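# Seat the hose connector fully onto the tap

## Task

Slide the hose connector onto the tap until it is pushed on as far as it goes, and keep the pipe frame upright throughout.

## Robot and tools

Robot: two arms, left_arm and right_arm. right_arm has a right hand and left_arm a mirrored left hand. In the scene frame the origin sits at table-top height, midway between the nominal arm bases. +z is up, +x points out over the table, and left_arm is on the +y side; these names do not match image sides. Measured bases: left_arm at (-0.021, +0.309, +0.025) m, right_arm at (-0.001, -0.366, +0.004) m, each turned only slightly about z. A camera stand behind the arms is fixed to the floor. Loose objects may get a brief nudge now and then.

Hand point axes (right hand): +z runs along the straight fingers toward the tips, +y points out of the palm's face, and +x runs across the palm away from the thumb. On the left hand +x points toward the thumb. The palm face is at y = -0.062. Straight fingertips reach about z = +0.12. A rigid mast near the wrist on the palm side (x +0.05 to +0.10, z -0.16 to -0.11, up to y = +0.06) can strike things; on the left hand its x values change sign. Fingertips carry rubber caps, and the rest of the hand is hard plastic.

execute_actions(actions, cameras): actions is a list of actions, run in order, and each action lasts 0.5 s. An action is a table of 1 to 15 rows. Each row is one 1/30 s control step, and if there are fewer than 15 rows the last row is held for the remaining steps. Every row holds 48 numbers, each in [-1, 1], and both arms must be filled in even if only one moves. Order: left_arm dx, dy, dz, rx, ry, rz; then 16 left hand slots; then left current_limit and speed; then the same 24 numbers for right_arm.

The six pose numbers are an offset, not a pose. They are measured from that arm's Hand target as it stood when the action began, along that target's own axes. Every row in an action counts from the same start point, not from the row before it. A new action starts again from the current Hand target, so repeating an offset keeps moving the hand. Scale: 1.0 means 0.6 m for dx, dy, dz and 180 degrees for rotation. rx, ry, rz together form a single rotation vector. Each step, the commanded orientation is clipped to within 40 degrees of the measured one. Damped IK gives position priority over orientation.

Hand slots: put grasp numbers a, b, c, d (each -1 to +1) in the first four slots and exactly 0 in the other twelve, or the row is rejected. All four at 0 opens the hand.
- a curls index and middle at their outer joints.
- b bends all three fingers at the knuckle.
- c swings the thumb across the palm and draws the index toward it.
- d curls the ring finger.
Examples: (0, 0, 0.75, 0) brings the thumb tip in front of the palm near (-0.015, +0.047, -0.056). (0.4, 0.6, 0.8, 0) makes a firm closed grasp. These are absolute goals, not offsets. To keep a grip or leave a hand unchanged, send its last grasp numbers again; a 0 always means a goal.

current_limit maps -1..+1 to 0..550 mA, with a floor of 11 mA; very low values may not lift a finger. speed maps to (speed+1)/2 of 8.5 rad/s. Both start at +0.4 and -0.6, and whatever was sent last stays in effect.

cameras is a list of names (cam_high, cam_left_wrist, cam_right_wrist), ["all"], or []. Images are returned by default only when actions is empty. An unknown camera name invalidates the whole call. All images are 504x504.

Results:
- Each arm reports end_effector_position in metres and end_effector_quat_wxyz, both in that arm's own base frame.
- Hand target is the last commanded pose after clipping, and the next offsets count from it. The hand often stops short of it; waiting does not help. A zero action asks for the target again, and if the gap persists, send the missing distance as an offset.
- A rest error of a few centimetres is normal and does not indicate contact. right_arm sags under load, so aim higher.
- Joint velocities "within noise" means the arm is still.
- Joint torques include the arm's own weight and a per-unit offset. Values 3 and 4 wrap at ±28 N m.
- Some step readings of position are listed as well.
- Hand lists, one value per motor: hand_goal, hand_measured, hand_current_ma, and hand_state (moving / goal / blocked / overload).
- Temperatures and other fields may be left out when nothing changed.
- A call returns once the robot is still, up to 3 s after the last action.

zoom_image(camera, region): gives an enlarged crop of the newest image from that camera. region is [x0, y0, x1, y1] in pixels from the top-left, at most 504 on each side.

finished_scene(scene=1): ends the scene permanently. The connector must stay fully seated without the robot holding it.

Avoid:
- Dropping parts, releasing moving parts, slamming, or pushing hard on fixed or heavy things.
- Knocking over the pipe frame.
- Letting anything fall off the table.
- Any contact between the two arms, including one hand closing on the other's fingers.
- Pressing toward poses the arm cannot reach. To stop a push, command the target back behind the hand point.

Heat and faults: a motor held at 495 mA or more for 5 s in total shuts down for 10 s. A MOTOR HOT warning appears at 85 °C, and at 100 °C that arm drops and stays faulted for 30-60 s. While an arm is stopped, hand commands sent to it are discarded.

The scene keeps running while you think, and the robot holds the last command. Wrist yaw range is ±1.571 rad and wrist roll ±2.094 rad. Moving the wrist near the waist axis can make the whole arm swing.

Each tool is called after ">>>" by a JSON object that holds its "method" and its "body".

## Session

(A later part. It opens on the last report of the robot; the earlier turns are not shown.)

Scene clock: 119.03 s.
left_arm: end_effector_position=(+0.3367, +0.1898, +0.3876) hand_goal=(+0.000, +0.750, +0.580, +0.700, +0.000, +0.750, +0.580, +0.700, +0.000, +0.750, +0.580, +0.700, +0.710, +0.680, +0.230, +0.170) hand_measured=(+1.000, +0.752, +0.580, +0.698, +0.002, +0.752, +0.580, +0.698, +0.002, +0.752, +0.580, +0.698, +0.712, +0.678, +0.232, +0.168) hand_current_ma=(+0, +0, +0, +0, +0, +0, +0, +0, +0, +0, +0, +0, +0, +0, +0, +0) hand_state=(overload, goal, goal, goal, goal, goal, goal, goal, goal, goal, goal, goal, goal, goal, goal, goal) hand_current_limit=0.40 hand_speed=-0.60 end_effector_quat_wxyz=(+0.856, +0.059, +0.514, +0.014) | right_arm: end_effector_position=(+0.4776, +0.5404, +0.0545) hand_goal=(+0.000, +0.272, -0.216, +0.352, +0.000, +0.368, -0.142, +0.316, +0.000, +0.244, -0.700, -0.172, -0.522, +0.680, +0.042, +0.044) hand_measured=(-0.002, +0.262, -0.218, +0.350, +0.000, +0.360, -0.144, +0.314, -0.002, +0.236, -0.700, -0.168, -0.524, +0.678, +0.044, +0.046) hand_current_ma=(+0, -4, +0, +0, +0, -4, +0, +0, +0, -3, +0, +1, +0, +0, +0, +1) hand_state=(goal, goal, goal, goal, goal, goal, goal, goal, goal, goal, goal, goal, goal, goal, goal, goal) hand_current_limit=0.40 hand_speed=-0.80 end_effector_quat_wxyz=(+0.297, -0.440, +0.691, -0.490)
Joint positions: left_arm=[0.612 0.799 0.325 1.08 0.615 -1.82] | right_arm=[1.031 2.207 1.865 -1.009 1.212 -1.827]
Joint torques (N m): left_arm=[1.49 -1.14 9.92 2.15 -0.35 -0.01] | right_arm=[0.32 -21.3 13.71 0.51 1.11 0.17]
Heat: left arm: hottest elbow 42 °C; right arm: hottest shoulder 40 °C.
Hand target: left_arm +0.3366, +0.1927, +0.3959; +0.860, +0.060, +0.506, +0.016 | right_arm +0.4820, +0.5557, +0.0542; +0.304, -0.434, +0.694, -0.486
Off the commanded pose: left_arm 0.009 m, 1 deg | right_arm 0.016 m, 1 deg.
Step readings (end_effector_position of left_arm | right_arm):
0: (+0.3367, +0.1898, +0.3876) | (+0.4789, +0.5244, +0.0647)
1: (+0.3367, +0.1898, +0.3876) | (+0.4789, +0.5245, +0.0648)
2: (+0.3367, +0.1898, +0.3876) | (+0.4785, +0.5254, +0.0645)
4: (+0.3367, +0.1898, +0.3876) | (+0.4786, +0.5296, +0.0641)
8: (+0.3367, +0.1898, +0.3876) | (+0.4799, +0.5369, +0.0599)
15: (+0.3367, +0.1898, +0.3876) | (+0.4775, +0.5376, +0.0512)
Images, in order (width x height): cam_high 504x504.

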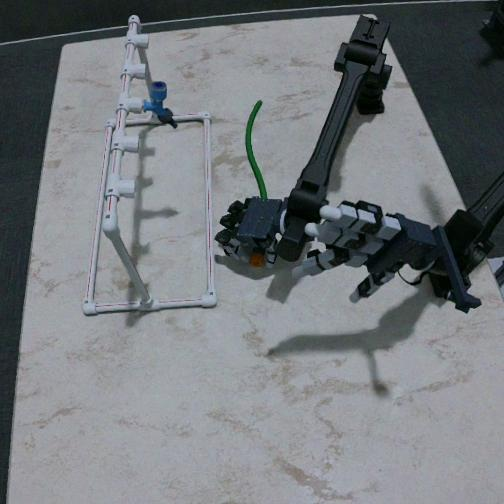

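>>> {"method": "execute_actions", "body": {"actions": [[[0,0,0,0,0,0,0,0,0,0,0,0,0,0,0,0,0,0,0,0,0,0,0.4,-0.6,0,0,0,0,0,0,0.44,0.36,0.83,0.8,0,0,0,0,0,0,0,0,0,0,0,0,0.4,-0.8]],[[0,0,0,0,0,0,0,0,0,0,0,0,0,0,0,0,0,0,0,0,0,0,0.4,-0.6,0,0,0,0,0,0,0.46,0.46,0.83,0.8,0,0,0,0,0,0,0,0,0,0,0,0,0.4,-0.8]],[[0,0,0,0,0,0,0,0,0,0,0,0,0,0,0,0,0,0,0,0,0,0,0.4,-0.6,0,0,0,0,0,0,0.5,0.56,0.84,0.8,0,0,0,0,0,0,0,0,0,0,0,0,0.6,-0.8]]], "cameras": ["cam_high"]}}

>>> {"method": "zoom_image", "body": {"camera": "cam_high", "region": [200, 170, 320, 290]}}

Scene clock: 121.57 s.
left_arm: end_effector_position=(+0.3367, +0.1898, +0.3876) hand_goal=(+0.000, +0.750, +0.580, +0.700, +0.000, +0.750, +0.580, +0.700, +0.000, +0.750, +0.580, +0.700, +0.710, +0.680, +0.230, +0.170) hand_measured=(+1.000, +0.752, +0.580, +0.698, +0.002, +0.752, +0.580, +0.698, +0.002, +0.752, +0.580, +0.698, +0.712, +0.678, +0.232, +0.168) hand_current_ma=(+0, +0, +0, +0, +0, +0, +0, +0, +0, +0, +0, +0, +0, +0, +0, +0) hand_state=(overload, goal, goal, goal, goal, goal, goal, goal, goal, goal, goal, goal, goal, goal, goal, goal) hand_current_limit=0.40 hand_speed=-0.60 end_effector_quat_wxyz=(+0.856, +0.059, +0.514, +0.014) | right_arm: end_effector_position=(+0.4774, +0.5400, +0.0537) hand_goal=(+0.000, -0.170, -0.244, +0.338, +0.000, -0.194, -0.332, +0.228, +0.000, -0.190, -0.700, -0.118, -0.668, +0.680, +0.020, +0.082) hand_measured=(-0.004, -0.034, -0.204, +0.358, +0.000, +0.050, -0.254, +0.262, -0.002, -0.186, -0.700, -0.120, -0.640, +0.684, +0.126, +0.132) hand_current_ma=(-1, +393, +42, +13, +0, +440, +139, +35, +0, +1, +0, +0, +25, +2, +356, +104) hand_state=(goal, blocked, blocked, goal, goal, blocked, blocked, blocked, goal, goal, goal, goal, blocked, goal, blocked, blocked) hand_current_limit=0.60 hand_speed=-0.80 end_effector_quat_wxyz=(+0.297, -0.440, +0.691, -0.491)
Joint positions: left_arm=[0.612 0.799 0.325 1.08 0.615 -1.82] | right_arm=[1.031 2.208 1.865 -1.013 1.212 -1.823]
Joint torques (N m): left_arm=[1.44 -1.2 9.92 2.17 -0.35 -0.01] | right_arm=[0.5 -21.13 14 0.53 1.03 0.15]
Heat: left arm: hottest elbow 41 °C; right arm: hottest shoulder 40 °C.
Hand target: left_arm +0.3366, +0.1927, +0.3959; +0.860, +0.060, +0.506, +0.016 | right_arm +0.4820, +0.5557, +0.0542; +0.304, -0.434, +0.694, -0.487
Off the commanded pose: left_arm 0.009 m, 1 deg | right_arm 0.016 m, 1 deg.
Step readings (end_effector_position of left_arm | right_arm):
0: (+0.3367, +0.1898, +0.3876) | (+0.4777, +0.5405, +0.0545)
1: (+0.3367, +0.1898, +0.3876) | (+0.4777, +0.5405, +0.0545)
2: (+0.3367, +0.1898, +0.3876) | (+0.4777, +0.5405, +0.0545)
4: (+0.3367, +0.1898, +0.3876) | (+0.4777, +0.5405, +0.0545)
8: (+0.3367, +0.1898, +0.3876) | (+0.4775, +0.5401, +0.0544)
15: (+0.3367, +0.1898, +0.3876) | (+0.4774, +0.5400, +0.0541)
16: (+0.3367, +0.1898, +0.3876) | (+0.4774, +0.5400, +0.0541)
17: (+0.3367, +0.1898, +0.3876) | (+0.4774, +0.5400, +0.0541)
19: (+0.3367, +0.1898, +0.3876) | (+0.4774, +0.5400, +0.0541)
23: (+0.3367, +0.1898, +0.3876) | (+0.4774, +0.5400, +0.0536)
30: (+0.3367, +0.1898, +0.3876) | (+0.4774, +0.5400, +0.0536)
31: (+0.3367, +0.1898, +0.3876) | (+0.4774, +0.5400, +0.0536)
32: (+0.3367, +0.1898, +0.3876) | (+0.4774, +0.5400, +0.0537)
34: (+0.3367, +0.1898, +0.3876) | (+0.4774, +0.5400, +0.0537)
38: (+0.3367, +0.1898, +0.3876) | (+0.4774, +0.5400, +0.0537)
45: (+0.3367, +0.1898, +0.3876) | (+0.4774, +0.5400, +0.0537)
Images, in order (width x height): cam_high 504x504.

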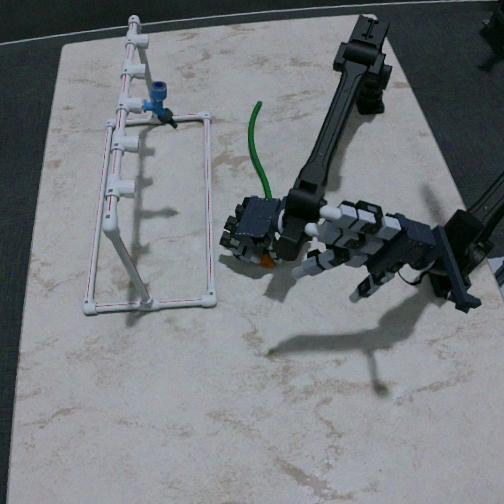

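Scaled by 4.200 from the camera's 504x504 image, which has a finer 720x720 frame.

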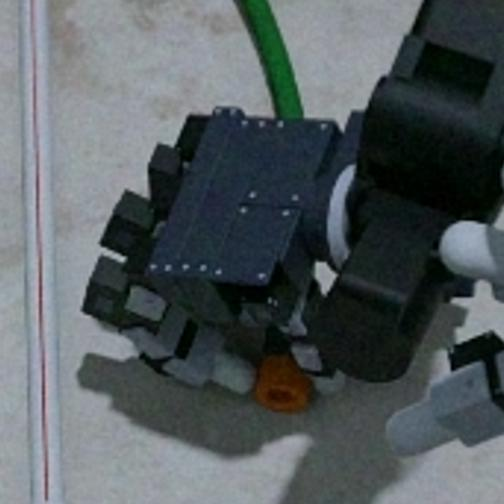

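>>> {"method": "execute_actions", "body": {"actions": [[[0,0,0,0,0,0,0,0,0,0,0,0,0,0,0,0,0,0,0,0,0,0,0.4,-0.6,0,-0.047,-0.0171,0,0,0,0.52,0.6,0.85,0.8,0,0,0,0,0,0,0,0,0,0,0,0,0.6,-0.8]],[[0,0,0,0,0,0,0,0,0,0,0,0,0,0,0,0,0,0,0,0,0,0,0.4,-0.6,0,-0.047,-0.0171,0,0,0,0.52,0.6,0.85,0.8,0,0,0,0,0,0,0,0,0,0,0,0,0.6,-0.8]]], "cameras": ["cam_high"]}}

>>> {"method": "zoom_image", "body": {"camera": "cam_high", "region": [200, 150, 320, 270]}}

Scene clock: 123.33 s.
left_arm: end_effector_position=(+0.3367, +0.1898, +0.3876) hand_goal=(+0.000, +0.750, +0.580, +0.700, +0.000, +0.750, +0.580, +0.700, +0.000, +0.750, +0.580, +0.700, +0.710, +0.680, +0.230, +0.170) hand_measured=(+1.000, +0.752, +0.580, +0.698, +0.002, +0.752, +0.580, +0.698, +0.002, +0.752, +0.580, +0.698, +0.712, +0.678, +0.232, +0.168) hand_current_ma=(+0, +0, +0, +0, +0, +0, +0, +0, +0, +0, +0, +0, +0, +0, +0, +0) hand_state=(overload, goal, goal, goal, goal, goal, goal, goal, goal, goal, goal, goal, goal, goal, goal, goal) hand_current_limit=0.40 hand_speed=-0.60 end_effector_quat_wxyz=(+0.856, +0.059, +0.514, +0.014) | right_arm: end_effector_position=(+0.4744, +0.5380, +0.0779) hand_goal=(+0.000, -0.226, -0.256, +0.326, +0.000, -0.270, -0.372, +0.202, +0.000, -0.246, -0.700, -0.112, -0.682, +0.680, +0.018, +0.084) hand_measured=(-0.002, -0.056, -0.204, +0.358, +0.000, -0.264, -0.366, +0.206, -0.002, -0.240, -0.700, -0.114, -0.672, +0.684, +0.128, +0.134) hand_current_ma=(+0, +440, +67, +30, +0, +2, +2, +1, +0, +2, +0, +0, +4, +2, +375, +109) hand_state=(goal, blocked, blocked, blocked, goal, goal, goal, goal, goal, goal, goal, goal, goal, goal, blocked, blocked) hand_current_limit=0.60 hand_speed=-0.80 end_effector_quat_wxyz=(+0.277, -0.455, +0.683, -0.500)
Joint positions: left_arm=[0.612 0.799 0.325 1.08 0.615 -1.82] | right_arm=[1.034 2.208 1.938 -1.142 1.212 -1.821]
Joint torques (N m): left_arm=[1.44 -1.2 9.92 2.15 -0.35 -0.01] | right_arm=[0.32 -25.93 14.34 0.43 1.01 0.17]
Heat: left arm: hottest elbow 41 °C; right arm: hottest shoulder 40 °C.
Hand target: left_arm +0.3366, +0.1927, +0.3959; +0.860, +0.060, +0.506, +0.016 | right_arm +0.4818, +0.5557, +0.1141; +0.304, -0.435, +0.694, -0.487
Off the commanded pose: left_arm 0.009 m, 1 deg | right_arm 0.041 m, 4 deg.
Step readings (end_effector_position of left_arm | right_arm):
0: (+0.3367, +0.1898, +0.3876) | (+0.4774, +0.5400, +0.0537)
1: (+0.3367, +0.1898, +0.3876) | (+0.4774, +0.5399, +0.0538)
2: (+0.3367, +0.1898, +0.3876) | (+0.4772, +0.5396, +0.0542)
4: (+0.3367, +0.1898, +0.3876) | (+0.4769, +0.5391, +0.0565)
8: (+0.3367, +0.1898, +0.3876) | (+0.4774, +0.5399, +0.0623)
15: (+0.3367, +0.1898, +0.3876) | (+0.4758, +0.5388, +0.0640)
16: (+0.3367, +0.1898, +0.3876) | (+0.4752, +0.5389, +0.0641)
17: (+0.3367, +0.1898, +0.3876) | (+0.4749, +0.5384, +0.0647)
19: (+0.3367, +0.1898, +0.3876) | (+0.4742, +0.5378, +0.0670)
23: (+0.3367, +0.1898, +0.3876) | (+0.4747, +0.5385, +0.0733)
30: (+0.3367, +0.1898, +0.3876) | (+0.4745, +0.5383, +0.0773)
Images, in order (width x height): cam_high 504x504.

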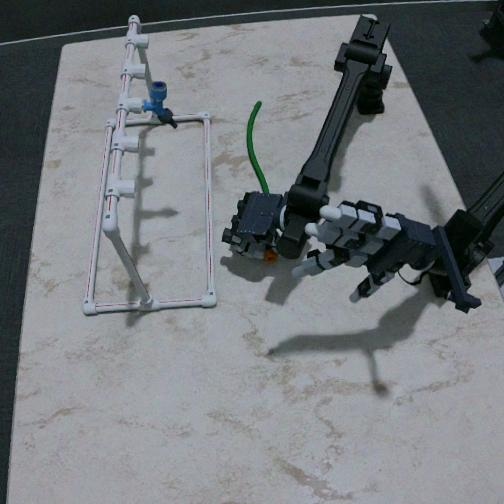

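Scaled by 4.200 from the camera's 504x504 image, which has a finer 720x720 frame.

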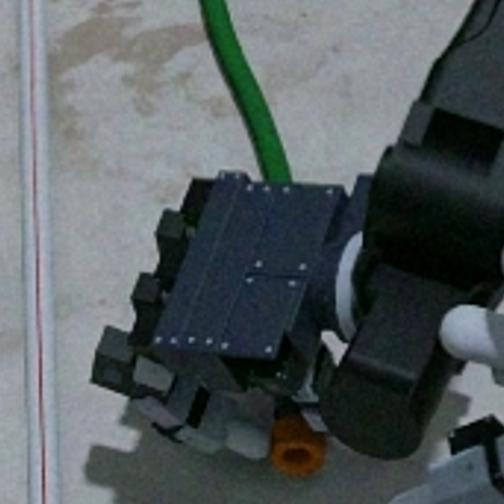

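>>> {"method": "execute_actions", "body": {"actions": [[[0,0,0,0,0,0,0,0,0,0,0,0,0,0,0,0,0,0,0,0,0,0,0.4,-0.6,0,-0.02,-0.007,0,0,0,0.56,0.68,0.82,0.8,0,0,0,0,0,0,0,0,0,0,0,0,0.75,-0.8]],[[0,0,0,0,0,0,0,0,0,0,0,0,0,0,0,0,0,0,0,0,0,0,0.4,-0.6,0.0219,-0.0646,0.0131,-0.0304,-0.0203,0.0523,0.56,0.68,0.82,0.8,0,0,0,0,0,0,0,0,0,0,0,0,0.75,-0.8]],[[0,0,0,0,0,0,0,0,0,0,0,0,0,0,0,0,0,0,0,0,0,0,0.4,-0.6,0.0219,-0.0646,0.0131,-0.0304,-0.0203,0.0523,0.56,0.68,0.82,0.8,0,0,0,0,0,0,0,0,0,0,0,0,0.75,-0.8]],[[0,0,0,0,0,0,0,0,0,0,0,0,0,0,0,0,0,0,0,0,0,0,0.4,-0.6,0.0219,-0.0646,0.0131,-0.0304,-0.0203,0.0523,0.56,0.68,0.82,0.8,0,0,0,0,0,0,0,0,0,0,0,0,0.75,-0.8]]], "cameras": ["cam_high"]}}

>>> {"method": "zoom_image", "body": {"camera": "cam_high", "region": [190, 110, 310, 230]}}

Scene clock: 128.30 s.
left_arm: end_effector_position=(+0.3367, +0.1898, +0.3876) hand_goal=(+0.000, +0.750, +0.580, +0.700, +0.000, +0.750, +0.580, +0.700, +0.000, +0.750, +0.580, +0.700, +0.710, +0.680, +0.230, +0.170) hand_measured=(+1.000, +0.752, +0.580, +0.698, +0.002, +0.752, +0.580, +0.698, +0.002, +0.752, +0.580, +0.698, +0.712, +0.678, +0.232, +0.168) hand_current_ma=(+0, +0, +0, +0, +0, +0, +0, +0, +0, +0, +0, +0, +0, +0, +0, +0) hand_state=(overload, goal, goal, goal, goal, goal, goal, goal, goal, goal, goal, goal, goal, goal, goal, goal) hand_current_limit=0.40 hand_speed=-0.60 end_effector_quat_wxyz=(+0.856, +0.059, +0.514, +0.014) | right_arm: end_effector_position=(+0.5212, +0.4708, +0.1981) hand_goal=(+0.000, -0.318, -0.250, +0.304, +0.000, -0.420, -0.452, +0.134, +0.000, -0.368, -0.700, -0.100, -0.628, +0.680, +0.026, +0.100) hand_measured=(+0.010, -0.056, -0.204, +0.338, +0.000, -0.410, -0.446, +0.138, -0.002, -0.360, -0.700, -0.102, -0.660, +0.678, +0.128, +0.138) hand_current_ma=(+3, +481, +57, +33, +0, +4, +2, +1, +0, +3, +0, +0, -31, +0, +329, +65) hand_state=(goal, blocked, blocked, blocked, goal, goal, goal, goal, goal, goal, goal, goal, blocked, goal, blocked, blocked) hand_current_limit=0.75 hand_speed=-0.80 end_effector_quat_wxyz=(+0.397, -0.341, +0.811, -0.260)
Joint positions: left_arm=[0.612 0.799 0.325 1.08 0.615 -1.82] | right_arm=[0.821 1.773 1.539 -0.65 0.782 -1.838]
Joint torques (N m): left_arm=[1.44 -1.26 9.92 2.17 -0.35 -0.01] | right_arm=[0.44 -20.66 10.78 2.99 0.37 0.16]
Heat: left arm: hottest elbow 41 °C; right arm: hottest shoulder 41 °C.
Hand target: left_arm +0.3366, +0.1927, +0.3959; +0.860, +0.060, +0.506, +0.016 | right_arm +0.5215, +0.4756, +0.2121; +0.413, -0.335, +0.809, -0.252
Off the commanded pose: left_arm 0.009 m, 1 deg | right_arm 0.015 m, 2 deg.
Step readings (end_effector_position of left_arm | right_arm):
0: (+0.3367, +0.1898, +0.3876) | (+0.4744, +0.5380, +0.0779)
1: (+0.3367, +0.1898, +0.3876) | (+0.4744, +0.5381, +0.0780)
2: (+0.3367, +0.1898, +0.3876) | (+0.4742, +0.5378, +0.0783)
4: (+0.3367, +0.1898, +0.3876) | (+0.4739, +0.5372, +0.0791)
8: (+0.3367, +0.1898, +0.3876) | (+0.4741, +0.5376, +0.0821)
15: (+0.3367, +0.1898, +0.3876) | (+0.4744, +0.5381, +0.0848)
16: (+0.3367, +0.1898, +0.3876) | (+0.4740, +0.5385, +0.0848)
17: (+0.3367, +0.1898, +0.3876) | (+0.4726, +0.5401, +0.0847)
19: (+0.3367, +0.1898, +0.3876) | (+0.4734, +0.5408, +0.0875)
23: (+0.3367, +0.1898, +0.3876) | (+0.4776, +0.5372, +0.1155)
30: (+0.3367, +0.1898, +0.3876) | (+0.4963, +0.5336, +0.1675)
31: (+0.3367, +0.1898, +0.3876) | (+0.4974, +0.5334, +0.1687)
32: (+0.3367, +0.1898, +0.3876) | (+0.4965, +0.5344, +0.1670)
34: (+0.3367, +0.1898, +0.3876) | (+0.4940, +0.5295, +0.1598)
38: (+0.3367, +0.1898, +0.3876) | (+0.4924, +0.5167, +0.1548)
45: (+0.3367, +0.1898, +0.3876) | (+0.5073, +0.5058, +0.1728)
46: (+0.3367, +0.1898, +0.3876) | (+0.5081, +0.5056, +0.1745)
47: (+0.3367, +0.1898, +0.3876) | (+0.5076, +0.5064, +0.1747)
49: (+0.3367, +0.1898, +0.3876) | (+0.5039, +0.5032, +0.1737)
53: (+0.3367, +0.1898, +0.3876) | (+0.5050, +0.4861, +0.1808)
60: (+0.3367, +0.1898, +0.3876) | (+0.5231, +0.4713, +0.2027)
Images, in order (width x height): cam_high 504x504.

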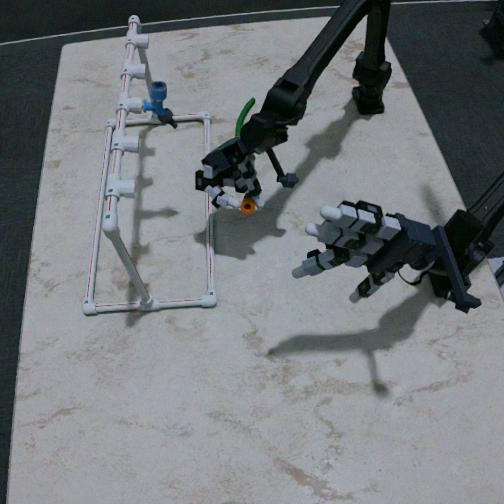

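Scaled by 4.200 from the camera's 504x504 image, which has a finer 720x720 frame.

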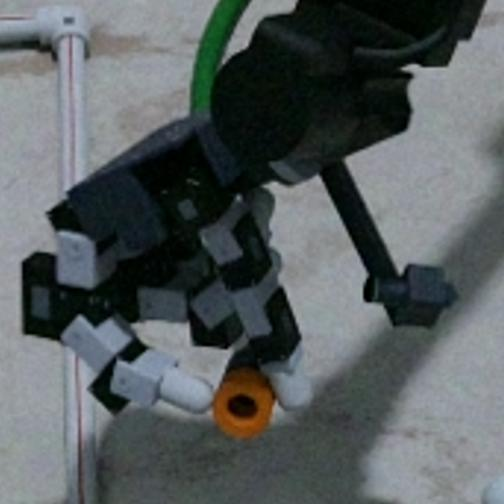

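>>> {"method": "execute_actions", "body": {"actions": [[[0,0,0,0,0,0,0,0,0,0,0,0,0,0,0,0,0,0,0,0,0,0,0.4,-0.6,0.0219,-0.0646,0.0131,-0.0304,-0.0203,0.0523,0.56,0.68,0.82,0.8,0,0,0,0,0,0,0,0,0,0,0,0,0.75,-0.8]],[[0,0,0,0,0,0,0,0,0,0,0,0,0,0,0,0,0,0,0,0,0,0,0.4,-0.6,0.0219,-0.0646,0.0131,-0.0304,-0.0203,0.0523,0.56,0.68,0.82,0.8,0,0,0,0,0,0,0,0,0,0,0,0,0.75,-0.8]]], "cameras": ["cam_high"]}}

>>> {"method": "zoom_image", "body": {"camera": "cam_high", "region": [170, 90, 290, 210]}}

Scene clock: 130.20 s.
left_arm: end_effector_position=(+0.3367, +0.1898, +0.3876) hand_goal=(+0.000, +0.750, +0.580, +0.700, +0.000, +0.750, +0.580, +0.700, +0.000, +0.750, +0.580, +0.700, +0.710, +0.680, +0.230, +0.170) hand_measured=(+1.000, +0.752, +0.580, +0.698, +0.002, +0.752, +0.580, +0.698, +0.002, +0.752, +0.580, +0.698, +0.712, +0.678, +0.232, +0.168) hand_current_ma=(+0, +0, +0, +0, +0, +0, +0, +0, +0, +0, +0, +0, +0, +0, +0, +0) hand_state=(overload, goal, goal, goal, goal, goal, goal, goal, goal, goal, goal, goal, goal, goal, goal, goal) hand_current_limit=0.40 hand_speed=-0.60 end_effector_quat_wxyz=(+0.856, +0.059, +0.514, +0.014) | right_arm: end_effector_position=(+0.5495, +0.3950, +0.2139) hand_goal=(+0.000, -0.318, -0.250, +0.304, +0.000, -0.420, -0.452, +0.134, +0.000, -0.368, -0.700, -0.100, -0.628, +0.680, +0.026, +0.100) hand_measured=(+0.000, -0.056, -0.200, +0.338, +0.000, -0.420, -0.456, +0.136, -0.002, -0.360, -0.700, -0.102, -0.654, +0.678, +0.128, +0.138) hand_current_ma=(+0, +481, +62, +33, +0, +0, -1, +0, +0, +3, +0, +0, -22, +0, +329, +65) hand_state=(goal, blocked, blocked, blocked, goal, goal, goal, goal, goal, goal, goal, goal, blocked, goal, blocked, blocked) hand_current_limit=0.75 hand_speed=-0.80 end_effector_quat_wxyz=(+0.443, -0.266, +0.851, -0.096)
Joint positions: left_arm=[0.612 0.799 0.325 1.08 0.615 -1.82] | right_arm=[0.608 1.614 1.283 -0.368 0.413 -1.762]
Joint torques (N m): left_arm=[1.44 -1.2 9.92 2.15 -0.35 -0.01] | right_arm=[-0.09 -18.78 10.84 3.52 -0.05 0.49]
Heat: left arm: hottest elbow 41 °C; right arm: hottest shoulder 41 °C.
Hand target: left_arm +0.3366, +0.1927, +0.3959; +0.860, +0.060, +0.506, +0.016 | right_arm +0.5494, +0.4013, +0.2362; +0.465, -0.252, +0.845, -0.082
Off the commanded pose: left_arm 0.009 m, 1 deg | right_arm 0.023 m, 3 deg.
Step readings (end_effector_position of left_arm | right_arm):
0: (+0.3367, +0.1898, +0.3876) | (+0.5212, +0.4708, +0.1981)
1: (+0.3367, +0.1898, +0.3876) | (+0.5205, +0.4718, +0.1976)
2: (+0.3367, +0.1898, +0.3876) | (+0.5189, +0.4740, +0.1966)
4: (+0.3367, +0.1898, +0.3876) | (+0.5137, +0.4737, +0.1937)
8: (+0.3367, +0.1898, +0.3876) | (+0.5177, +0.4519, +0.1952)
15: (+0.3367, +0.1898, +0.3876) | (+0.5373, +0.4323, +0.2126)
16: (+0.3367, +0.1898, +0.3876) | (+0.5366, +0.4335, +0.2132)
17: (+0.3367, +0.1898, +0.3876) | (+0.5349, +0.4358, +0.2133)
19: (+0.3367, +0.1898, +0.3876) | (+0.5295, +0.4352, +0.2116)
23: (+0.3367, +0.1898, +0.3876) | (+0.5316, +0.4158, +0.2090)
30: (+0.3367, +0.1898, +0.3876) | (+0.5504, +0.3945, +0.2152)
Images, in order (width x height): cam_high 504x504.

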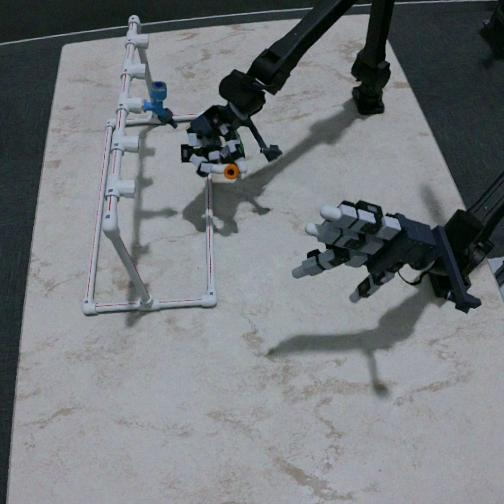

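Scaled by 4.200 from the camera's 504x504 image, which has a finer 720x720 frame.

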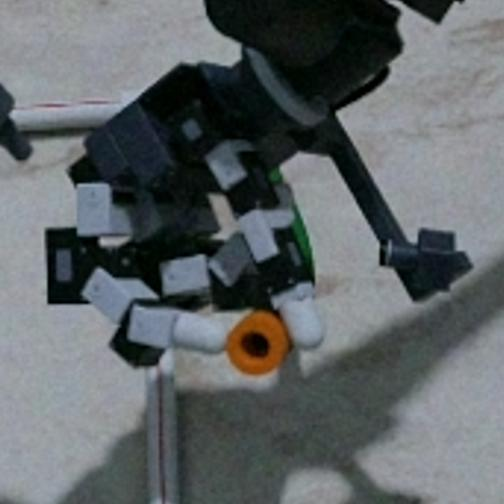

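>>> {"method": "execute_actions", "body": {"actions": [[[0,0,0,0,0,0,0,0,0,0,0,0,0,0,0,0,0,0,0,0,0,0,0.4,-0.6,0.0219,-0.0646,0.0131,-0.0304,-0.0203,0.0523,0.56,0.68,0.82,0.8,0,0,0,0,0,0,0,0,0,0,0,0,0.75,-0.8]]], "cameras": ["cam_high"]}}

>>> {"method": "zoom_image", "body": {"camera": "cam_high", "region": [150, 70, 270, 190]}}

Scene clock: 131.67 s.
left_arm: end_effector_position=(+0.3367, +0.1898, +0.3876) hand_goal=(+0.000, +0.750, +0.580, +0.700, +0.000, +0.750, +0.580, +0.700, +0.000, +0.750, +0.580, +0.700, +0.710, +0.680, +0.230, +0.170) hand_measured=(+1.000, +0.752, +0.580, +0.698, +0.002, +0.752, +0.580, +0.698, +0.002, +0.752, +0.580, +0.698, +0.712, +0.678, +0.232, +0.168) hand_current_ma=(+0, +0, +0, +0, +0, +0, +0, +0, +0, +0, +0, +0, +0, +0, +0, +0) hand_state=(overload, goal, goal, goal, goal, goal, goal, goal, goal, goal, goal, goal, goal, goal, goal, goal) hand_current_limit=0.40 hand_speed=-0.60 end_effector_quat_wxyz=(+0.856, +0.059, +0.514, +0.014) | right_arm: end_effector_position=(+0.5659, +0.3575, +0.2231) hand_goal=(+0.000, -0.318, -0.250, +0.304, +0.000, -0.420, -0.452, +0.134, +0.000, -0.368, -0.700, -0.100, -0.628, +0.680, +0.026, +0.100) hand_measured=(+0.006, -0.220, -0.224, +0.314, +0.000, -0.418, -0.454, +0.136, -0.002, -0.364, -0.700, -0.102, -0.654, +0.678, +0.052, +0.110) hand_current_ma=(+2, +222, +21, +4, +0, +1, +0, +0, +0, +1, +0, +0, -21, +0, +33, +8) hand_state=(goal, blocked, blocked, goal, goal, goal, goal, goal, goal, goal, goal, goal, blocked, goal, blocked, goal) hand_current_limit=0.75 hand_speed=-0.80 end_effector_quat_wxyz=(+0.470, -0.212, +0.857, -0.004)
Joint positions: left_arm=[0.612 0.799 0.325 1.08 0.615 -1.82] | right_arm=[0.492 1.577 1.182 -0.212 0.214 -1.676]
Joint torques (N m): left_arm=[1.49 -1.2 9.92 2.15 -0.35 -0.01] | right_arm=[0.38 -17.38 10.26 3.48 -0.12 0.38]
Motor temperatures (°C): left_arm=[38 35 41 37 29 32] | right_arm=[36 41 41 34 34 30]
Heat: left arm: hottest elbow 41 °C; right arm: hottest shoulder 41 °C.
Hand target: left_arm +0.3366, +0.1927, +0.3959; +0.860, +0.060, +0.506, +0.016 | right_arm +0.5637, +0.3619, +0.2365; +0.484, -0.206, +0.850, +0.005
Off the commanded pose: left_arm 0.009 m, 1 deg | right_arm 0.014 m, 2 deg.
Step readings (end_effector_position of left_arm | right_arm):
0: (+0.3367, +0.1898, +0.3876) | (+0.5495, +0.3951, +0.2140)
1: (+0.3367, +0.1898, +0.3876) | (+0.5485, +0.3961, +0.2138)
2: (+0.3367, +0.1898, +0.3876) | (+0.5468, +0.3984, +0.2146)
4: (+0.3367, +0.1898, +0.3876) | (+0.5426, +0.3978, +0.2152)
8: (+0.3367, +0.1898, +0.3876) | (+0.5492, +0.3757, +0.2154)
15: (+0.3367, +0.1898, +0.3876) | (+0.5660, +0.3553, +0.2211)
Images, in order (width x height): cam_high 504x504.

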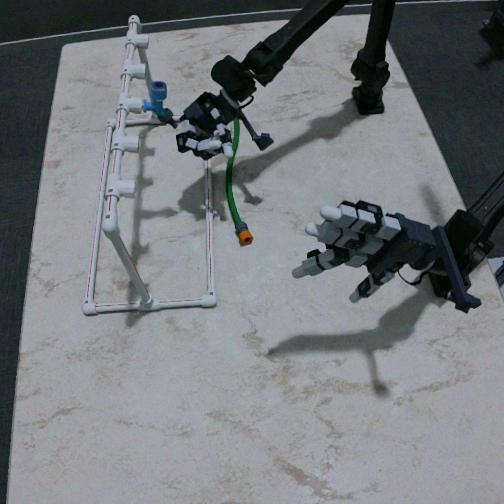

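Scaled by 4.200 from the camera's 504x504 image, which has a finer 720x720 frame.

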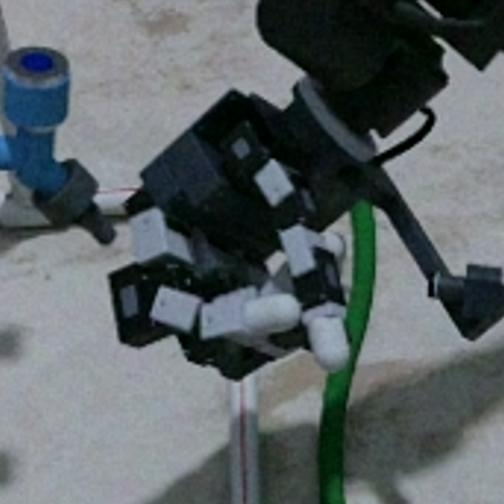

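>>> {"method": "execute_actions", "body": {"actions": [[[0,0,0,0,0,0,0,0,0,0,0,0,0,0,0,0,0,0,0,0,0,0,0.4,-0.6,-0.0383,0.1,-0.0229,0.0532,0.0355,-0.0915,0.3,0.4,0.75,0.8,0,0,0,0,0,0,0,0,0,0,0,0,0.4,-0.6]],[[0,0,0,0,0,0,0,0,0,0,0,0,0,0,0,0,0,0,0,0,0,0,0.4,-0.6,-0.0383,0.09,-0.0229,0.0532,0.0355,-0.0915,0.2,0.3,0.75,0.8,0,0,0,0,0,0,0,0,0,0,0,0,0.4,-0.6]],[[0,0,0,0,0,0,0,0,0,0,0,0,0,0,0,0,0,0,0,0,0,0,0.4,-0.6,-0.0383,0.05,-0.0229,0.0532,0.0355,-0.0915,0.2,0.3,0.75,0.8,0,0,0,0,0,0,0,0,0,0,0,0,0.4,-0.6]],[[0,0,0,0,0,0,0,0,0,0,0,0,0,0,0,0,0,0,0,0,0,0,0.4,-0.6,-0.0383,0.02,-0.0229,0.0532,0.0355,-0.0915,0.2,0.3,0.75,0.8,0,0,0,0,0,0,0,0,0,0,0,0,0.4,-0.6]]], "cameras": ["cam_high"]}}

>>> {"method": "zoom_image", "body": {"camera": "cam_high", "region": [180, 80, 340, 280]}}

Scene clock: 149.53 s.
left_arm: end_effector_position=(+0.3367, +0.1898, +0.3876) hand_goal=(+0.000, +0.750, +0.580, +0.700, +0.000, +0.750, +0.580, +0.700, +0.000, +0.750, +0.580, +0.700, +0.710, +0.680, +0.230, +0.170) hand_measured=(+1.000, +0.752, +0.580, +0.698, +0.002, +0.752, +0.580, +0.698, +0.002, +0.752, +0.580, +0.698, +0.712, +0.678, +0.232, +0.168) hand_current_ma=(+0, +0, +0, +0, +0, +0, +0, +0, +0, +0, +0, +0, +0, +0, +0, +0) hand_state=(overload, goal, goal, goal, goal, goal, goal, goal, goal, goal, goal, goal, goal, goal, goal, goal) hand_current_limit=0.40 hand_speed=-0.60 end_effector_quat_wxyz=(+0.856, +0.059, +0.514, +0.014) | right_arm: end_effector_position=(+0.4958, +0.5383, +0.2353) hand_goal=(+0.000, +0.182, -0.002, +0.570, +0.000, +0.336, +0.200, +0.636, +0.000, +0.148, -0.700, -0.140, -0.544, +0.680, +0.042, +0.088) hand_measured=(+0.000, +0.178, -0.002, +0.568, +0.000, +0.328, +0.198, +0.634, -0.002, +0.146, -0.700, -0.138, -0.546, +0.678, +0.042, +0.090) hand_current_ma=(+0, -1, +0, +0, +0, -3, +0, +0, +0, +0, +0, +0, +0, +0, +0, +0) hand_state=(goal, goal, goal, goal, goal, goal, goal, goal, goal, goal, goal, goal, goal, goal, goal, goal) hand_current_limit=0.40 hand_speed=-0.60 end_effector_quat_wxyz=(+0.272, -0.476, +0.627, -0.554)
Joint positions: left_arm=[0.612 0.799 0.325 1.08 0.615 -1.82] | right_arm=[1.029 2.189 2.274 -1.35 1.318 -2.079]
Joint torques (N m): left_arm=[1.44 -1.26 9.94 2.18 -0.35 -0.01] | right_arm=[-1.03 -21.77 14.57 0.68 1.21 0.09]
Heat: left arm: hottest elbow 41 °C; right arm: hottest shoulder 41 °C.
Hand target: left_arm +0.3366, +0.1927, +0.3959; +0.860, +0.060, +0.506, +0.016 | right_arm +0.5047, +0.5456, +0.2392; +0.261, -0.459, +0.642, -0.556
Off the commanded pose: left_arm 0.009 m, 1 deg | right_arm 0.012 m, 3 deg.
Step readings (end_effector_position of left_arm | right_arm):
0: (+0.3367, +0.1898, +0.3876) | (+0.5659, +0.3575, +0.2232)
1: (+0.3367, +0.1898, +0.3876) | (+0.5665, +0.3570, +0.2228)
2: (+0.3367, +0.1898, +0.3876) | (+0.5667, +0.3565, +0.2200)
4: (+0.3367, +0.1898, +0.3876) | (+0.5643, +0.3532, +0.2122)
8: (+0.3367, +0.1898, +0.3876) | (+0.5367, +0.3869, +0.2143)
15: (+0.3367, +0.1898, +0.3876) | (+0.5203, +0.4247, +0.2474)
16: (+0.3367, +0.1898, +0.3876) | (+0.5228, +0.4224, +0.2495)
17: (+0.3367, +0.1898, +0.3876) | (+0.5261, +0.4181, +0.2499)
19: (+0.3367, +0.1898, +0.3876) | (+0.5328, +0.4146, +0.2504)
23: (+0.3367, +0.1898, +0.3876) | (+0.5274, +0.4419, +0.2480)
30: (+0.3367, +0.1898, +0.3876) | (+0.5004, +0.4789, +0.2312)
31: (+0.3367, +0.1898, +0.3876) | (+0.5014, +0.4775, +0.2308)
32: (+0.3367, +0.1898, +0.3876) | (+0.5048, +0.4726, +0.2312)
34: (+0.3367, +0.1898, +0.3876) | (+0.5137, +0.4693, +0.2365)
38: (+0.3367, +0.1898, +0.3876) | (+0.5181, +0.4869, +0.2440)
45: (+0.3367, +0.1898, +0.3876) | (+0.4962, +0.5119, +0.2321)
46: (+0.3367, +0.1898, +0.3876) | (+0.4956, +0.5119, +0.2318)
47: (+0.3367, +0.1898, +0.3876) | (+0.4980, +0.5090, +0.2337)
49: (+0.3367, +0.1898, +0.3876) | (+0.5038, +0.5111, +0.2419)
53: (+0.3367, +0.1898, +0.3876) | (+0.5099, +0.5241, +0.2465)
60: (+0.3367, +0.1898, +0.3876) | (+0.4980, +0.5384, +0.2302)
Images, in order (width x height): cam_high 504x504.

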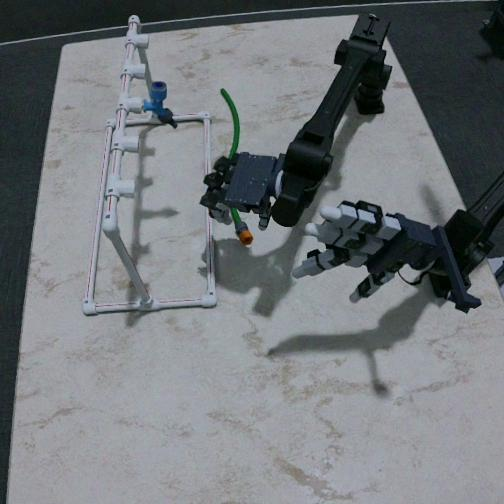

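Scaled by 2.520 from the camera's 504x504 image, which has a finer 720x720 frame.

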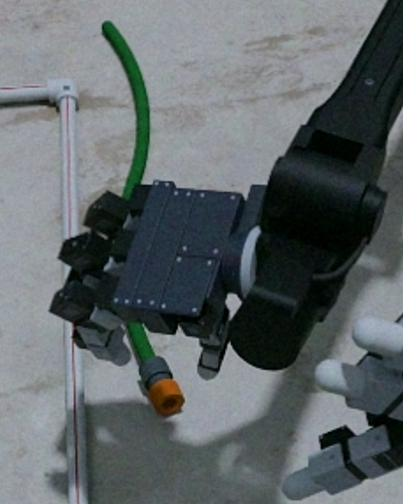

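>>> {"method": "execute_actions", "body": {"actions": [[[0,0,0,0,0,0,0,0,0,0,0,0,0,0,0,0,0,0,0,0,0,0,0.4,-0.6,0.056,0.107,0.055,-0.0152,-0.0102,0.0262,0.4,0.15,0.75,0.8,0,0,0,0,0,0,0,0,0,0,0,0,0.4,-0.6]],[[0,0,0,0,0,0,0,0,0,0,0,0,0,0,0,0,0,0,0,0,0,0,0.4,-0.6,0.066,0.0986,0.0578,-0.0152,-0.0102,0.0262,0.4,0.15,0.75,0.8,0,0,0,0,0,0,0,0,0,0,0,0,0.4,-0.6]]], "cameras": ["cam_high"]}}

>>> {"method": "zoom_image", "body": {"camera": "cam_high", "region": [190, 160, 310, 280]}}

Scene clock: 154.73 s.
left_arm: end_effector_position=(+0.3367, +0.1898, +0.3876) hand_goal=(+0.000, +0.750, +0.580, +0.700, +0.000, +0.750, +0.580, +0.700, +0.000, +0.750, +0.580, +0.700, +0.710, +0.680, +0.230, +0.170) hand_measured=(+1.000, +0.752, +0.580, +0.698, +0.002, +0.752, +0.580, +0.698, +0.002, +0.752, +0.580, +0.698, +0.712, +0.678, +0.232, +0.168) hand_current_ma=(+0, +0, +0, +0, +0, +0, +0, +0, +0, +0, +0, +0, +0, +0, +0, +0) hand_state=(overload, goal, goal, goal, goal, goal, goal, goal, goal, goal, goal, goal, goal, goal, goal, goal) hand_current_limit=0.40 hand_speed=-0.60 end_effector_quat_wxyz=(+0.856, +0.059, +0.514, +0.014) | right_arm: end_effector_position=(+0.4921, +0.4497, +0.1038) hand_goal=(+0.000, +0.406, -0.228, +0.350, +0.000, +0.548, -0.090, +0.346, +0.000, +0.392, -0.700, -0.190, -0.524, +0.680, +0.042, +0.028) hand_measured=(+0.000, +0.396, -0.224, +0.352, +0.000, +0.534, -0.088, +0.348, -0.002, +0.384, -0.700, -0.186, -0.524, +0.678, +0.042, +0.030) hand_current_ma=(+0, -5, +1, +1, +0, -9, +0, +1, +0, -4, +0, +1, +0, +0, +0, +1) hand_state=(goal, goal, goal, goal, goal, goal, goal, goal, goal, goal, goal, goal, goal, goal, goal, goal) hand_current_limit=0.40 hand_speed=-0.60 end_effector_quat_wxyz=(+0.293, -0.433, +0.696, -0.493)
Joint positions: left_arm=[0.612 0.799 0.325 1.08 0.615 -1.82] | right_arm=[0.935 1.962 1.579 -0.784 1.188 -2.022]
Joint torques (N m): left_arm=[1.44 -1.2 9.92 2.15 -0.35 -0.01] | right_arm=[0.09 -22.77 9.28 2.03 0.93 -0.1]
Heat: left arm: hottest elbow 41 °C; right arm: hottest shoulder 41 °C.
Hand target: left_arm +0.3366, +0.1927, +0.3959; +0.860, +0.060, +0.506, +0.016 | right_arm +0.4926, +0.4503, +0.1127; +0.304, -0.434, +0.694, -0.486
Off the commanded pose: left_arm 0.009 m, 1 deg | right_arm 0.009 m, 2 deg.
Step readings (end_effector_position of left_arm | right_arm):
0: (+0.3367, +0.1898, +0.3876) | (+0.4958, +0.5383, +0.2353)
1: (+0.3367, +0.1898, +0.3876) | (+0.4958, +0.5386, +0.2349)
2: (+0.3367, +0.1898, +0.3876) | (+0.4964, +0.5379, +0.2316)
4: (+0.3367, +0.1898, +0.3876) | (+0.4922, +0.5296, +0.2177)
8: (+0.3367, +0.1898, +0.3876) | (+0.4867, +0.5062, +0.1785)
15: (+0.3367, +0.1898, +0.3876) | (+0.4965, +0.4922, +0.1415)
16: (+0.3367, +0.1898, +0.3876) | (+0.4974, +0.4918, +0.1404)
17: (+0.3367, +0.1898, +0.3876) | (+0.4963, +0.4905, +0.1385)
19: (+0.3367, +0.1898, +0.3876) | (+0.4916, +0.4788, +0.1308)
23: (+0.3367, +0.1898, +0.3876) | (+0.4822, +0.4576, +0.1125)
30: (+0.3367, +0.1898, +0.3876) | (+0.4895, +0.4484, +0.0932)
Images, in order (width x height): cam_high 504x504.

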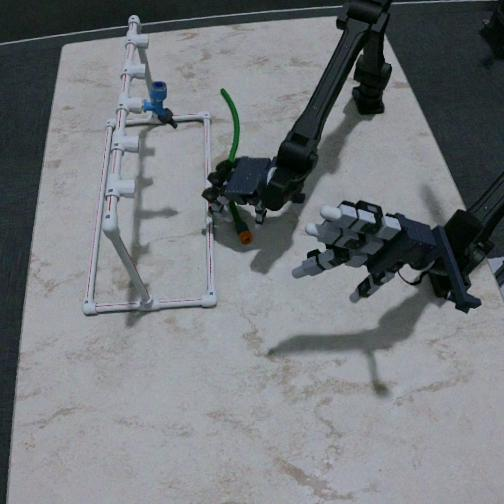

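Scaled by 4.200 from the camera's 504x504 image, which has a finer 720x720 frame.

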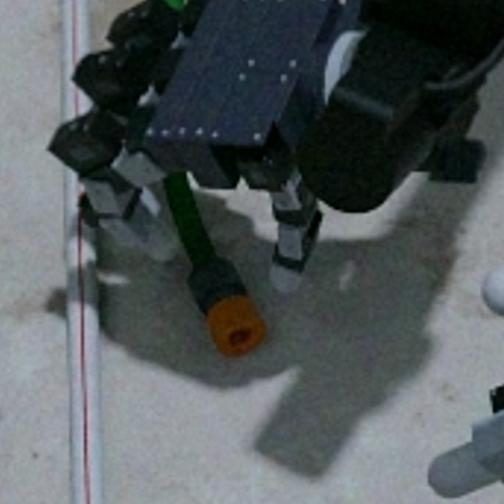

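>>> {"method": "execute_actions", "body": {"actions": [[[0,0,0,0,0,0,0,0,0,0,0,0,0,0,0,0,0,0,0,0,0,0,0.4,-0.6,0,0.0705,0.0257,0,0,0,0.4,0.15,0.75,0.8,0,0,0,0,0,0,0,0,0,0,0,0,0.4,-0.6]],[[0,0,0,0,0,0,0,0,0,0,0,0,0,0,0,0,0,0,0,0,0,0,0.4,-0.6,0,0.0439,0.016,0,0,0,0.4,0.15,0.75,0.8,0,0,0,0,0,0,0,0,0,0,0,0,0.4,-0.6]]], "cameras": ["cam_high"]}}

>>> {"method": "zoom_image", "body": {"camera": "cam_high", "region": [190, 160, 310, 280]}}

Scene clock: 156.83 s.
left_arm: end_effector_position=(+0.3367, +0.1898, +0.3876) hand_goal=(+0.000, +0.750, +0.580, +0.700, +0.000, +0.750, +0.580, +0.700, +0.000, +0.750, +0.580, +0.700, +0.710, +0.680, +0.230, +0.170) hand_measured=(+1.000, +0.752, +0.580, +0.698, +0.002, +0.752, +0.580, +0.698, +0.002, +0.752, +0.580, +0.698, +0.712, +0.678, +0.232, +0.168) hand_current_ma=(+0, +0, +0, +0, +0, +0, +0, +0, +0, +0, +0, +0, +0, +0, +0, +0) hand_state=(overload, goal, goal, goal, goal, goal, goal, goal, goal, goal, goal, goal, goal, goal, goal, goal) hand_current_limit=0.40 hand_speed=-0.60 end_effector_quat_wxyz=(+0.856, +0.059, +0.514, +0.014) | right_arm: end_effector_position=(+0.4915, +0.4503, +0.0536) hand_goal=(+0.000, +0.406, -0.228, +0.350, +0.000, +0.548, -0.090, +0.346, +0.000, +0.392, -0.700, -0.190, -0.524, +0.680, +0.042, +0.028) hand_measured=(+0.000, +0.396, -0.224, +0.352, +0.000, +0.534, -0.088, +0.348, -0.002, +0.384, -0.700, -0.186, -0.524, +0.678, +0.042, +0.030) hand_current_ma=(+0, -5, +1, +1, +0, -9, +0, +1, +0, -4, +0, +1, +0, +0, +0, +1) hand_state=(goal, goal, goal, goal, goal, goal, goal, goal, goal, goal, goal, goal, goal, goal, goal, goal) hand_current_limit=0.40 hand_speed=-0.60 end_effector_quat_wxyz=(+0.310, -0.428, +0.697, -0.484)
Joint positions: left_arm=[0.612 0.799 0.325 1.08 0.615 -1.82] | right_arm=[0.935 1.996 1.477 -0.58 1.18 -2.055]
Joint torques (N m): left_arm=[1.49 -1.26 9.95 2.15 -0.35 -0.01] | right_arm=[-0.15 -18.78 9.21 2.18 0.92 -0.11]
Heat: left arm: hottest elbow 41 °C; right arm: hottest shoulder 41 °C.
Hand target: left_arm +0.3366, +0.1927, +0.3959; +0.860, +0.060, +0.506, +0.016 | right_arm +0.4927, +0.4503, +0.0399; +0.305, -0.434, +0.694, -0.486
Off the commanded pose: left_arm 0.009 m, 1 deg | right_arm 0.014 m, 1 deg.
Step readings (end_effector_position of left_arm | right_arm):
0: (+0.3367, +0.1898, +0.3876) | (+0.4921, +0.4497, +0.1038)
1: (+0.3367, +0.1898, +0.3876) | (+0.4921, +0.4497, +0.1034)
2: (+0.3367, +0.1898, +0.3876) | (+0.4927, +0.4504, +0.1025)
4: (+0.3367, +0.1898, +0.3876) | (+0.4933, +0.4517, +0.0980)
8: (+0.3367, +0.1898, +0.3876) | (+0.4906, +0.4489, +0.0849)
15: (+0.3367, +0.1898, +0.3876) | (+0.4915, +0.4503, +0.0821)
16: (+0.3367, +0.1898, +0.3876) | (+0.4918, +0.4506, +0.0823)
17: (+0.3367, +0.1898, +0.3876) | (+0.4922, +0.4512, +0.0818)
19: (+0.3367, +0.1898, +0.3876) | (+0.4930, +0.4523, +0.0800)
23: (+0.3367, +0.1898, +0.3876) | (+0.4927, +0.4519, +0.0689)
30: (+0.3367, +0.1898, +0.3876) | (+0.4912, +0.4499, +0.0536)
Images, in order (width x height): cam_high 504x504.

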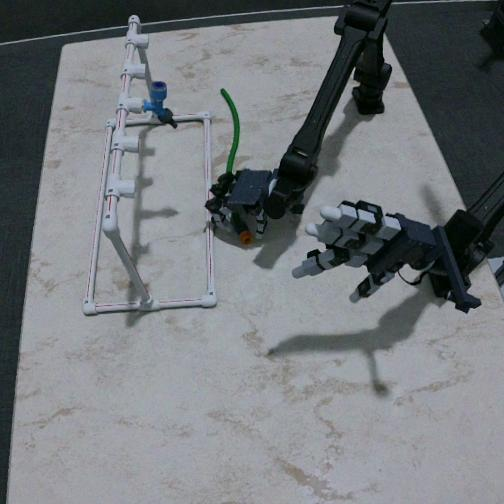

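Scaled by 4.200 from the camera's 504x504 image, which has a finer 720x720 frame.

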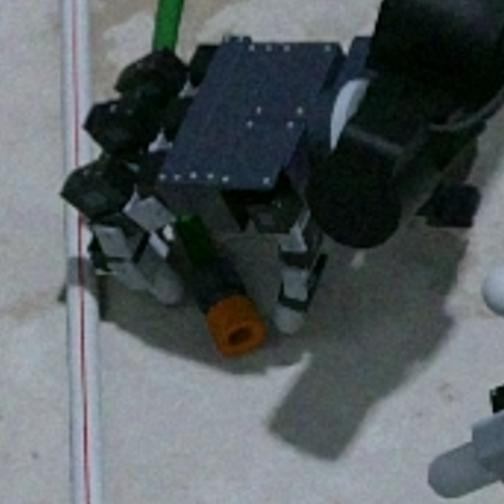

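>>> {"method": "execute_actions", "body": {"actions": [[[0,0,0,0,0,0,0,0,0,0,0,0,0,0,0,0,0,0,0,0,0,0,0.4,-0.6,0,0,0,0,0,0,0.42,0.3,0.75,0.8,0,0,0,0,0,0,0,0,0,0,0,0,0.4,-0.8]],[[0,0,0,0,0,0,0,0,0,0,0,0,0,0,0,0,0,0,0,0,0,0,0.4,-0.6,0,0,0,0,0,0,0.44,0.44,0.75,0.8,0,0,0,0,0,0,0,0,0,0,0,0,0.4,-0.8]],[[0,0,0,0,0,0,0,0,0,0,0,0,0,0,0,0,0,0,0,0,0,0,0.4,-0.6,0,0,0,0,0,0,0.46,0.52,0.76,0.8,0,0,0,0,0,0,0,0,0,0,0,0,0.4,-0.8]]], "cameras": ["cam_high"]}}

>>> {"method": "zoom_image", "body": {"camera": "cam_high", "region": [190, 160, 310, 280]}}

Scene clock: 159.20 s.
left_arm: end_effector_position=(+0.3367, +0.1898, +0.3876) hand_goal=(+0.000, +0.750, +0.580, +0.700, +0.000, +0.750, +0.580, +0.700, +0.000, +0.750, +0.580, +0.700, +0.710, +0.680, +0.230, +0.170) hand_measured=(+1.000, +0.752, +0.580, +0.698, +0.002, +0.752, +0.580, +0.698, +0.002, +0.752, +0.580, +0.698, +0.712, +0.678, +0.232, +0.168) hand_current_ma=(+0, +0, +0, +0, +0, +0, +0, +0, +0, +0, +0, +0, +0, +0, +0, +0) hand_state=(overload, goal, goal, goal, goal, goal, goal, goal, goal, goal, goal, goal, goal, goal, goal, goal) hand_current_limit=0.40 hand_speed=-0.60 end_effector_quat_wxyz=(+0.856, +0.059, +0.514, +0.014) | right_arm: end_effector_position=(+0.4914, +0.4501, +0.0534) hand_goal=(+0.000, -0.092, -0.176, +0.368, +0.000, -0.114, -0.260, +0.262, +0.000, -0.154, -0.700, -0.122, -0.536, +0.680, +0.040, +0.092) hand_measured=(+0.002, -0.008, -0.152, +0.374, -0.004, +0.092, -0.178, +0.302, -0.002, -0.150, -0.700, -0.124, -0.520, +0.682, +0.120, +0.130) hand_current_ma=(+0, +173, +17, +2, -1, +385, +147, +43, +0, +1, +0, +0, +10, +0, +217, +64) hand_state=(goal, blocked, blocked, goal, goal, blocked, blocked, blocked, goal, goal, goal, goal, goal, goal, blocked, blocked) hand_current_limit=0.40 hand_speed=-0.80 end_effector_quat_wxyz=(+0.309, -0.429, +0.697, -0.484)
Joint positions: left_arm=[0.612 0.799 0.325 1.08 0.615 -1.82] | right_arm=[0.935 1.996 1.477 -0.578 1.179 -2.06]
Joint torques (N m): left_arm=[1.49 -1.26 9.92 2.15 -0.36 -0.01] | right_arm=[-0.09 -18.61 9.17 2.15 0.87 -0.06]
Heat: left arm: hottest elbow 41 °C; right arm: hottest shoulder 41 °C.
Hand target: left_arm +0.3366, +0.1927, +0.3959; +0.860, +0.060, +0.506, +0.016 | right_arm +0.4927, +0.4504, +0.0399; +0.305, -0.434, +0.694, -0.486
Off the commanded pose: left_arm 0.009 m, 1 deg | right_arm 0.014 m, 1 deg.
Step readings (end_effector_position of left_arm | right_arm):
0: (+0.3367, +0.1898, +0.3876) | (+0.4914, +0.4502, +0.0536)
1: (+0.3367, +0.1898, +0.3876) | (+0.4914, +0.4502, +0.0536)
2: (+0.3367, +0.1898, +0.3876) | (+0.4914, +0.4502, +0.0536)
4: (+0.3367, +0.1898, +0.3876) | (+0.4915, +0.4503, +0.0536)
8: (+0.3367, +0.1898, +0.3876) | (+0.4915, +0.4504, +0.0536)
15: (+0.3367, +0.1898, +0.3876) | (+0.4916, +0.4500, +0.0536)
16: (+0.3367, +0.1898, +0.3876) | (+0.4916, +0.4500, +0.0536)
17: (+0.3367, +0.1898, +0.3876) | (+0.4916, +0.4500, +0.0536)
19: (+0.3367, +0.1898, +0.3876) | (+0.4915, +0.4500, +0.0535)
23: (+0.3367, +0.1898, +0.3876) | (+0.4915, +0.4500, +0.0535)
30: (+0.3367, +0.1898, +0.3876) | (+0.4914, +0.4501, +0.0534)
31: (+0.3367, +0.1898, +0.3876) | (+0.4914, +0.4501, +0.0534)
32: (+0.3367, +0.1898, +0.3876) | (+0.4914, +0.4501, +0.0534)
34: (+0.3367, +0.1898, +0.3876) | (+0.4914, +0.4501, +0.0534)
38: (+0.3367, +0.1898, +0.3876) | (+0.4914, +0.4501, +0.0534)
45: (+0.3367, +0.1898, +0.3876) | (+0.4914, +0.4501, +0.0534)
Images, in order (width x height): cam_high 504x504.

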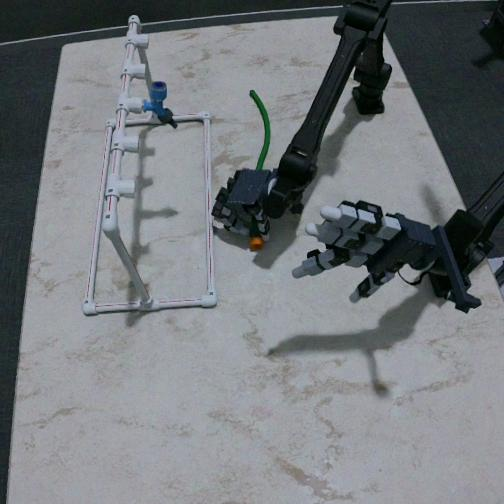

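Scaled by 4.200 from the camera's 504x504 image, which has a finer 720x720 frame.

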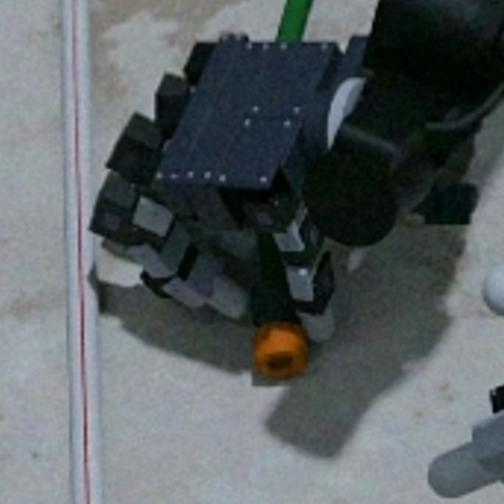

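>>> {"method": "execute_actions", "body": {"actions": [[[0,0,0,0,0,0,0,0,0,0,0,0,0,0,0,0,0,0,0,0,0,0,0.4,-0.6,0,-0.02,-0.007,0,0,0,0.42,0.4,0.75,0.8,0,0,0,0,0,0,0,0,0,0,0,0,0.4,-0.9]],[[0,0,0,0,0,0,0,0,0,0,0,0,0,0,0,0,0,0,0,0,0,0,0.4,-0.6,0,0,0,0,0,0,0.4,0.27,0.75,0.8,0,0,0,0,0,0,0,0,0,0,0,0,0.4,-0.9]],[[0,0,0,0,0,0,0,0,0,0,0,0,0,0,0,0,0,0,0,0,0,0,0.4,-0.6,0,0,0,0,0,0,0.4,0.22,0.75,0.8,0,0,0,0,0,0,0,0,0,0,0,0,0.4,-0.9]]], "cameras": ["cam_high"]}}

>>> {"method": "zoom_image", "body": {"camera": "cam_high", "region": [190, 160, 310, 280]}}

Scene clock: 161.57 s.
left_arm: end_effector_position=(+0.3367, +0.1898, +0.3876) hand_goal=(+0.000, +0.750, +0.580, +0.700, +0.000, +0.750, +0.580, +0.700, +0.000, +0.750, +0.580, +0.700, +0.710, +0.680, +0.230, +0.170) hand_measured=(+1.000, +0.752, +0.580, +0.698, +0.002, +0.752, +0.580, +0.698, +0.002, +0.752, +0.580, +0.698, +0.712, +0.678, +0.232, +0.168) hand_current_ma=(+0, +0, +0, +0, +0, +0, +0, +0, +0, +0, +0, +0, +0, +0, +0, +0) hand_state=(overload, goal, goal, goal, goal, goal, goal, goal, goal, goal, goal, goal, goal, goal, goal, goal) hand_current_limit=0.40 hand_speed=-0.60 end_effector_quat_wxyz=(+0.856, +0.059, +0.514, +0.014) | right_arm: end_effector_position=(+0.4912, +0.4503, +0.0534) hand_goal=(+0.000, +0.310, -0.206, +0.364, +0.000, +0.426, -0.104, +0.346, +0.000, +0.288, -0.700, -0.176, -0.524, +0.680, +0.042, +0.042) hand_measured=(+0.002, +0.300, -0.202, +0.368, +0.002, +0.410, -0.106, +0.348, -0.002, +0.278, -0.700, -0.172, -0.528, +0.680, +0.046, +0.046) hand_current_ma=(+0, -5, +1, +1, +0, -10, +0, +0, +0, -4, +0, +1, -1, +0, +1, +1) hand_state=(goal, goal, goal, goal, goal, goal, goal, goal, goal, goal, goal, goal, goal, goal, goal, goal) hand_current_limit=0.40 hand_speed=-0.90 end_effector_quat_wxyz=(+0.309, -0.430, +0.697, -0.484)
Joint positions: left_arm=[0.612 0.799 0.325 1.08 0.615 -1.82] | right_arm=[0.935 1.996 1.477 -0.578 1.179 -2.061]
Joint torques (N m): left_arm=[1.49 -1.2 9.92 2.15 -0.35 -0.01] | right_arm=[0.03 -20.13 10.1 1.16 0.96 -0.08]
Heat: left arm: hottest elbow 41 °C; right arm: hottest shoulder 41 °C.
Hand target: left_arm +0.3366, +0.1927, +0.3959; +0.860, +0.060, +0.506, +0.016 | right_arm +0.4927, +0.4504, +0.0526; +0.305, -0.434, +0.694, -0.486
Off the commanded pose: left_arm 0.009 m, 1 deg | right_arm 0.002 m, 1 deg.
Step readings (end_effector_position of left_arm | right_arm):
0: (+0.3367, +0.1898, +0.3876) | (+0.4914, +0.4501, +0.0534)
1: (+0.3367, +0.1898, +0.3876) | (+0.4914, +0.4501, +0.0534)
2: (+0.3367, +0.1898, +0.3876) | (+0.4914, +0.4501, +0.0534)
4: (+0.3367, +0.1898, +0.3876) | (+0.4914, +0.4501, +0.0534)
8: (+0.3367, +0.1898, +0.3876) | (+0.4914, +0.4501, +0.0534)
15: (+0.3367, +0.1898, +0.3876) | (+0.4914, +0.4501, +0.0534)
16: (+0.3367, +0.1898, +0.3876) | (+0.4914, +0.4501, +0.0534)
17: (+0.3367, +0.1898, +0.3876) | (+0.4914, +0.4501, +0.0534)
19: (+0.3367, +0.1898, +0.3876) | (+0.4914, +0.4501, +0.0534)
23: (+0.3367, +0.1898, +0.3876) | (+0.4914, +0.4501, +0.0534)
30: (+0.3367, +0.1898, +0.3876) | (+0.4912, +0.4503, +0.0534)
31: (+0.3367, +0.1898, +0.3876) | (+0.4912, +0.4503, +0.0534)
32: (+0.3367, +0.1898, +0.3876) | (+0.4912, +0.4503, +0.0534)
34: (+0.3367, +0.1898, +0.3876) | (+0.4912, +0.4503, +0.0534)
38: (+0.3367, +0.1898, +0.3876) | (+0.4912, +0.4503, +0.0534)
45: (+0.3367, +0.1898, +0.3876) | (+0.4912, +0.4503, +0.0534)
Images, in order (width x height): cam_high 504x504.

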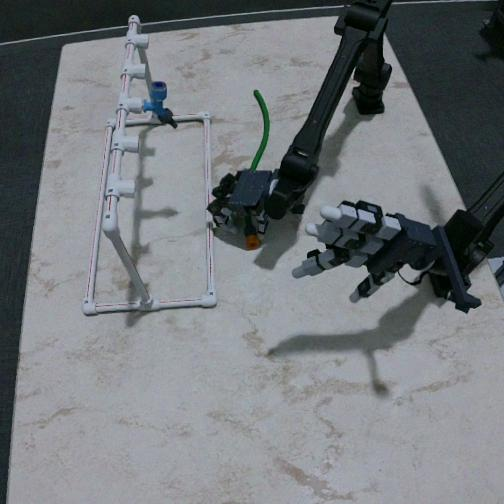

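Scaled by 4.200 from the camera's 504x504 image, which has a finer 720x720 frame.

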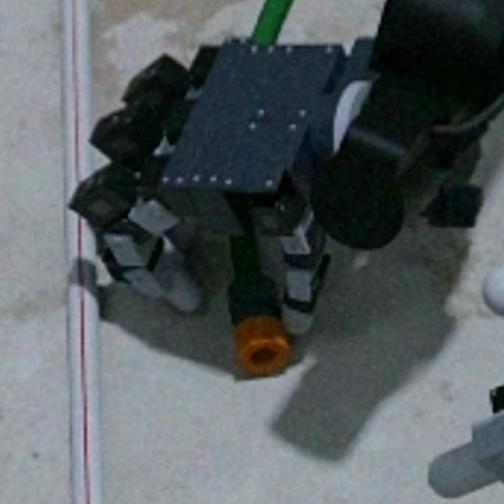

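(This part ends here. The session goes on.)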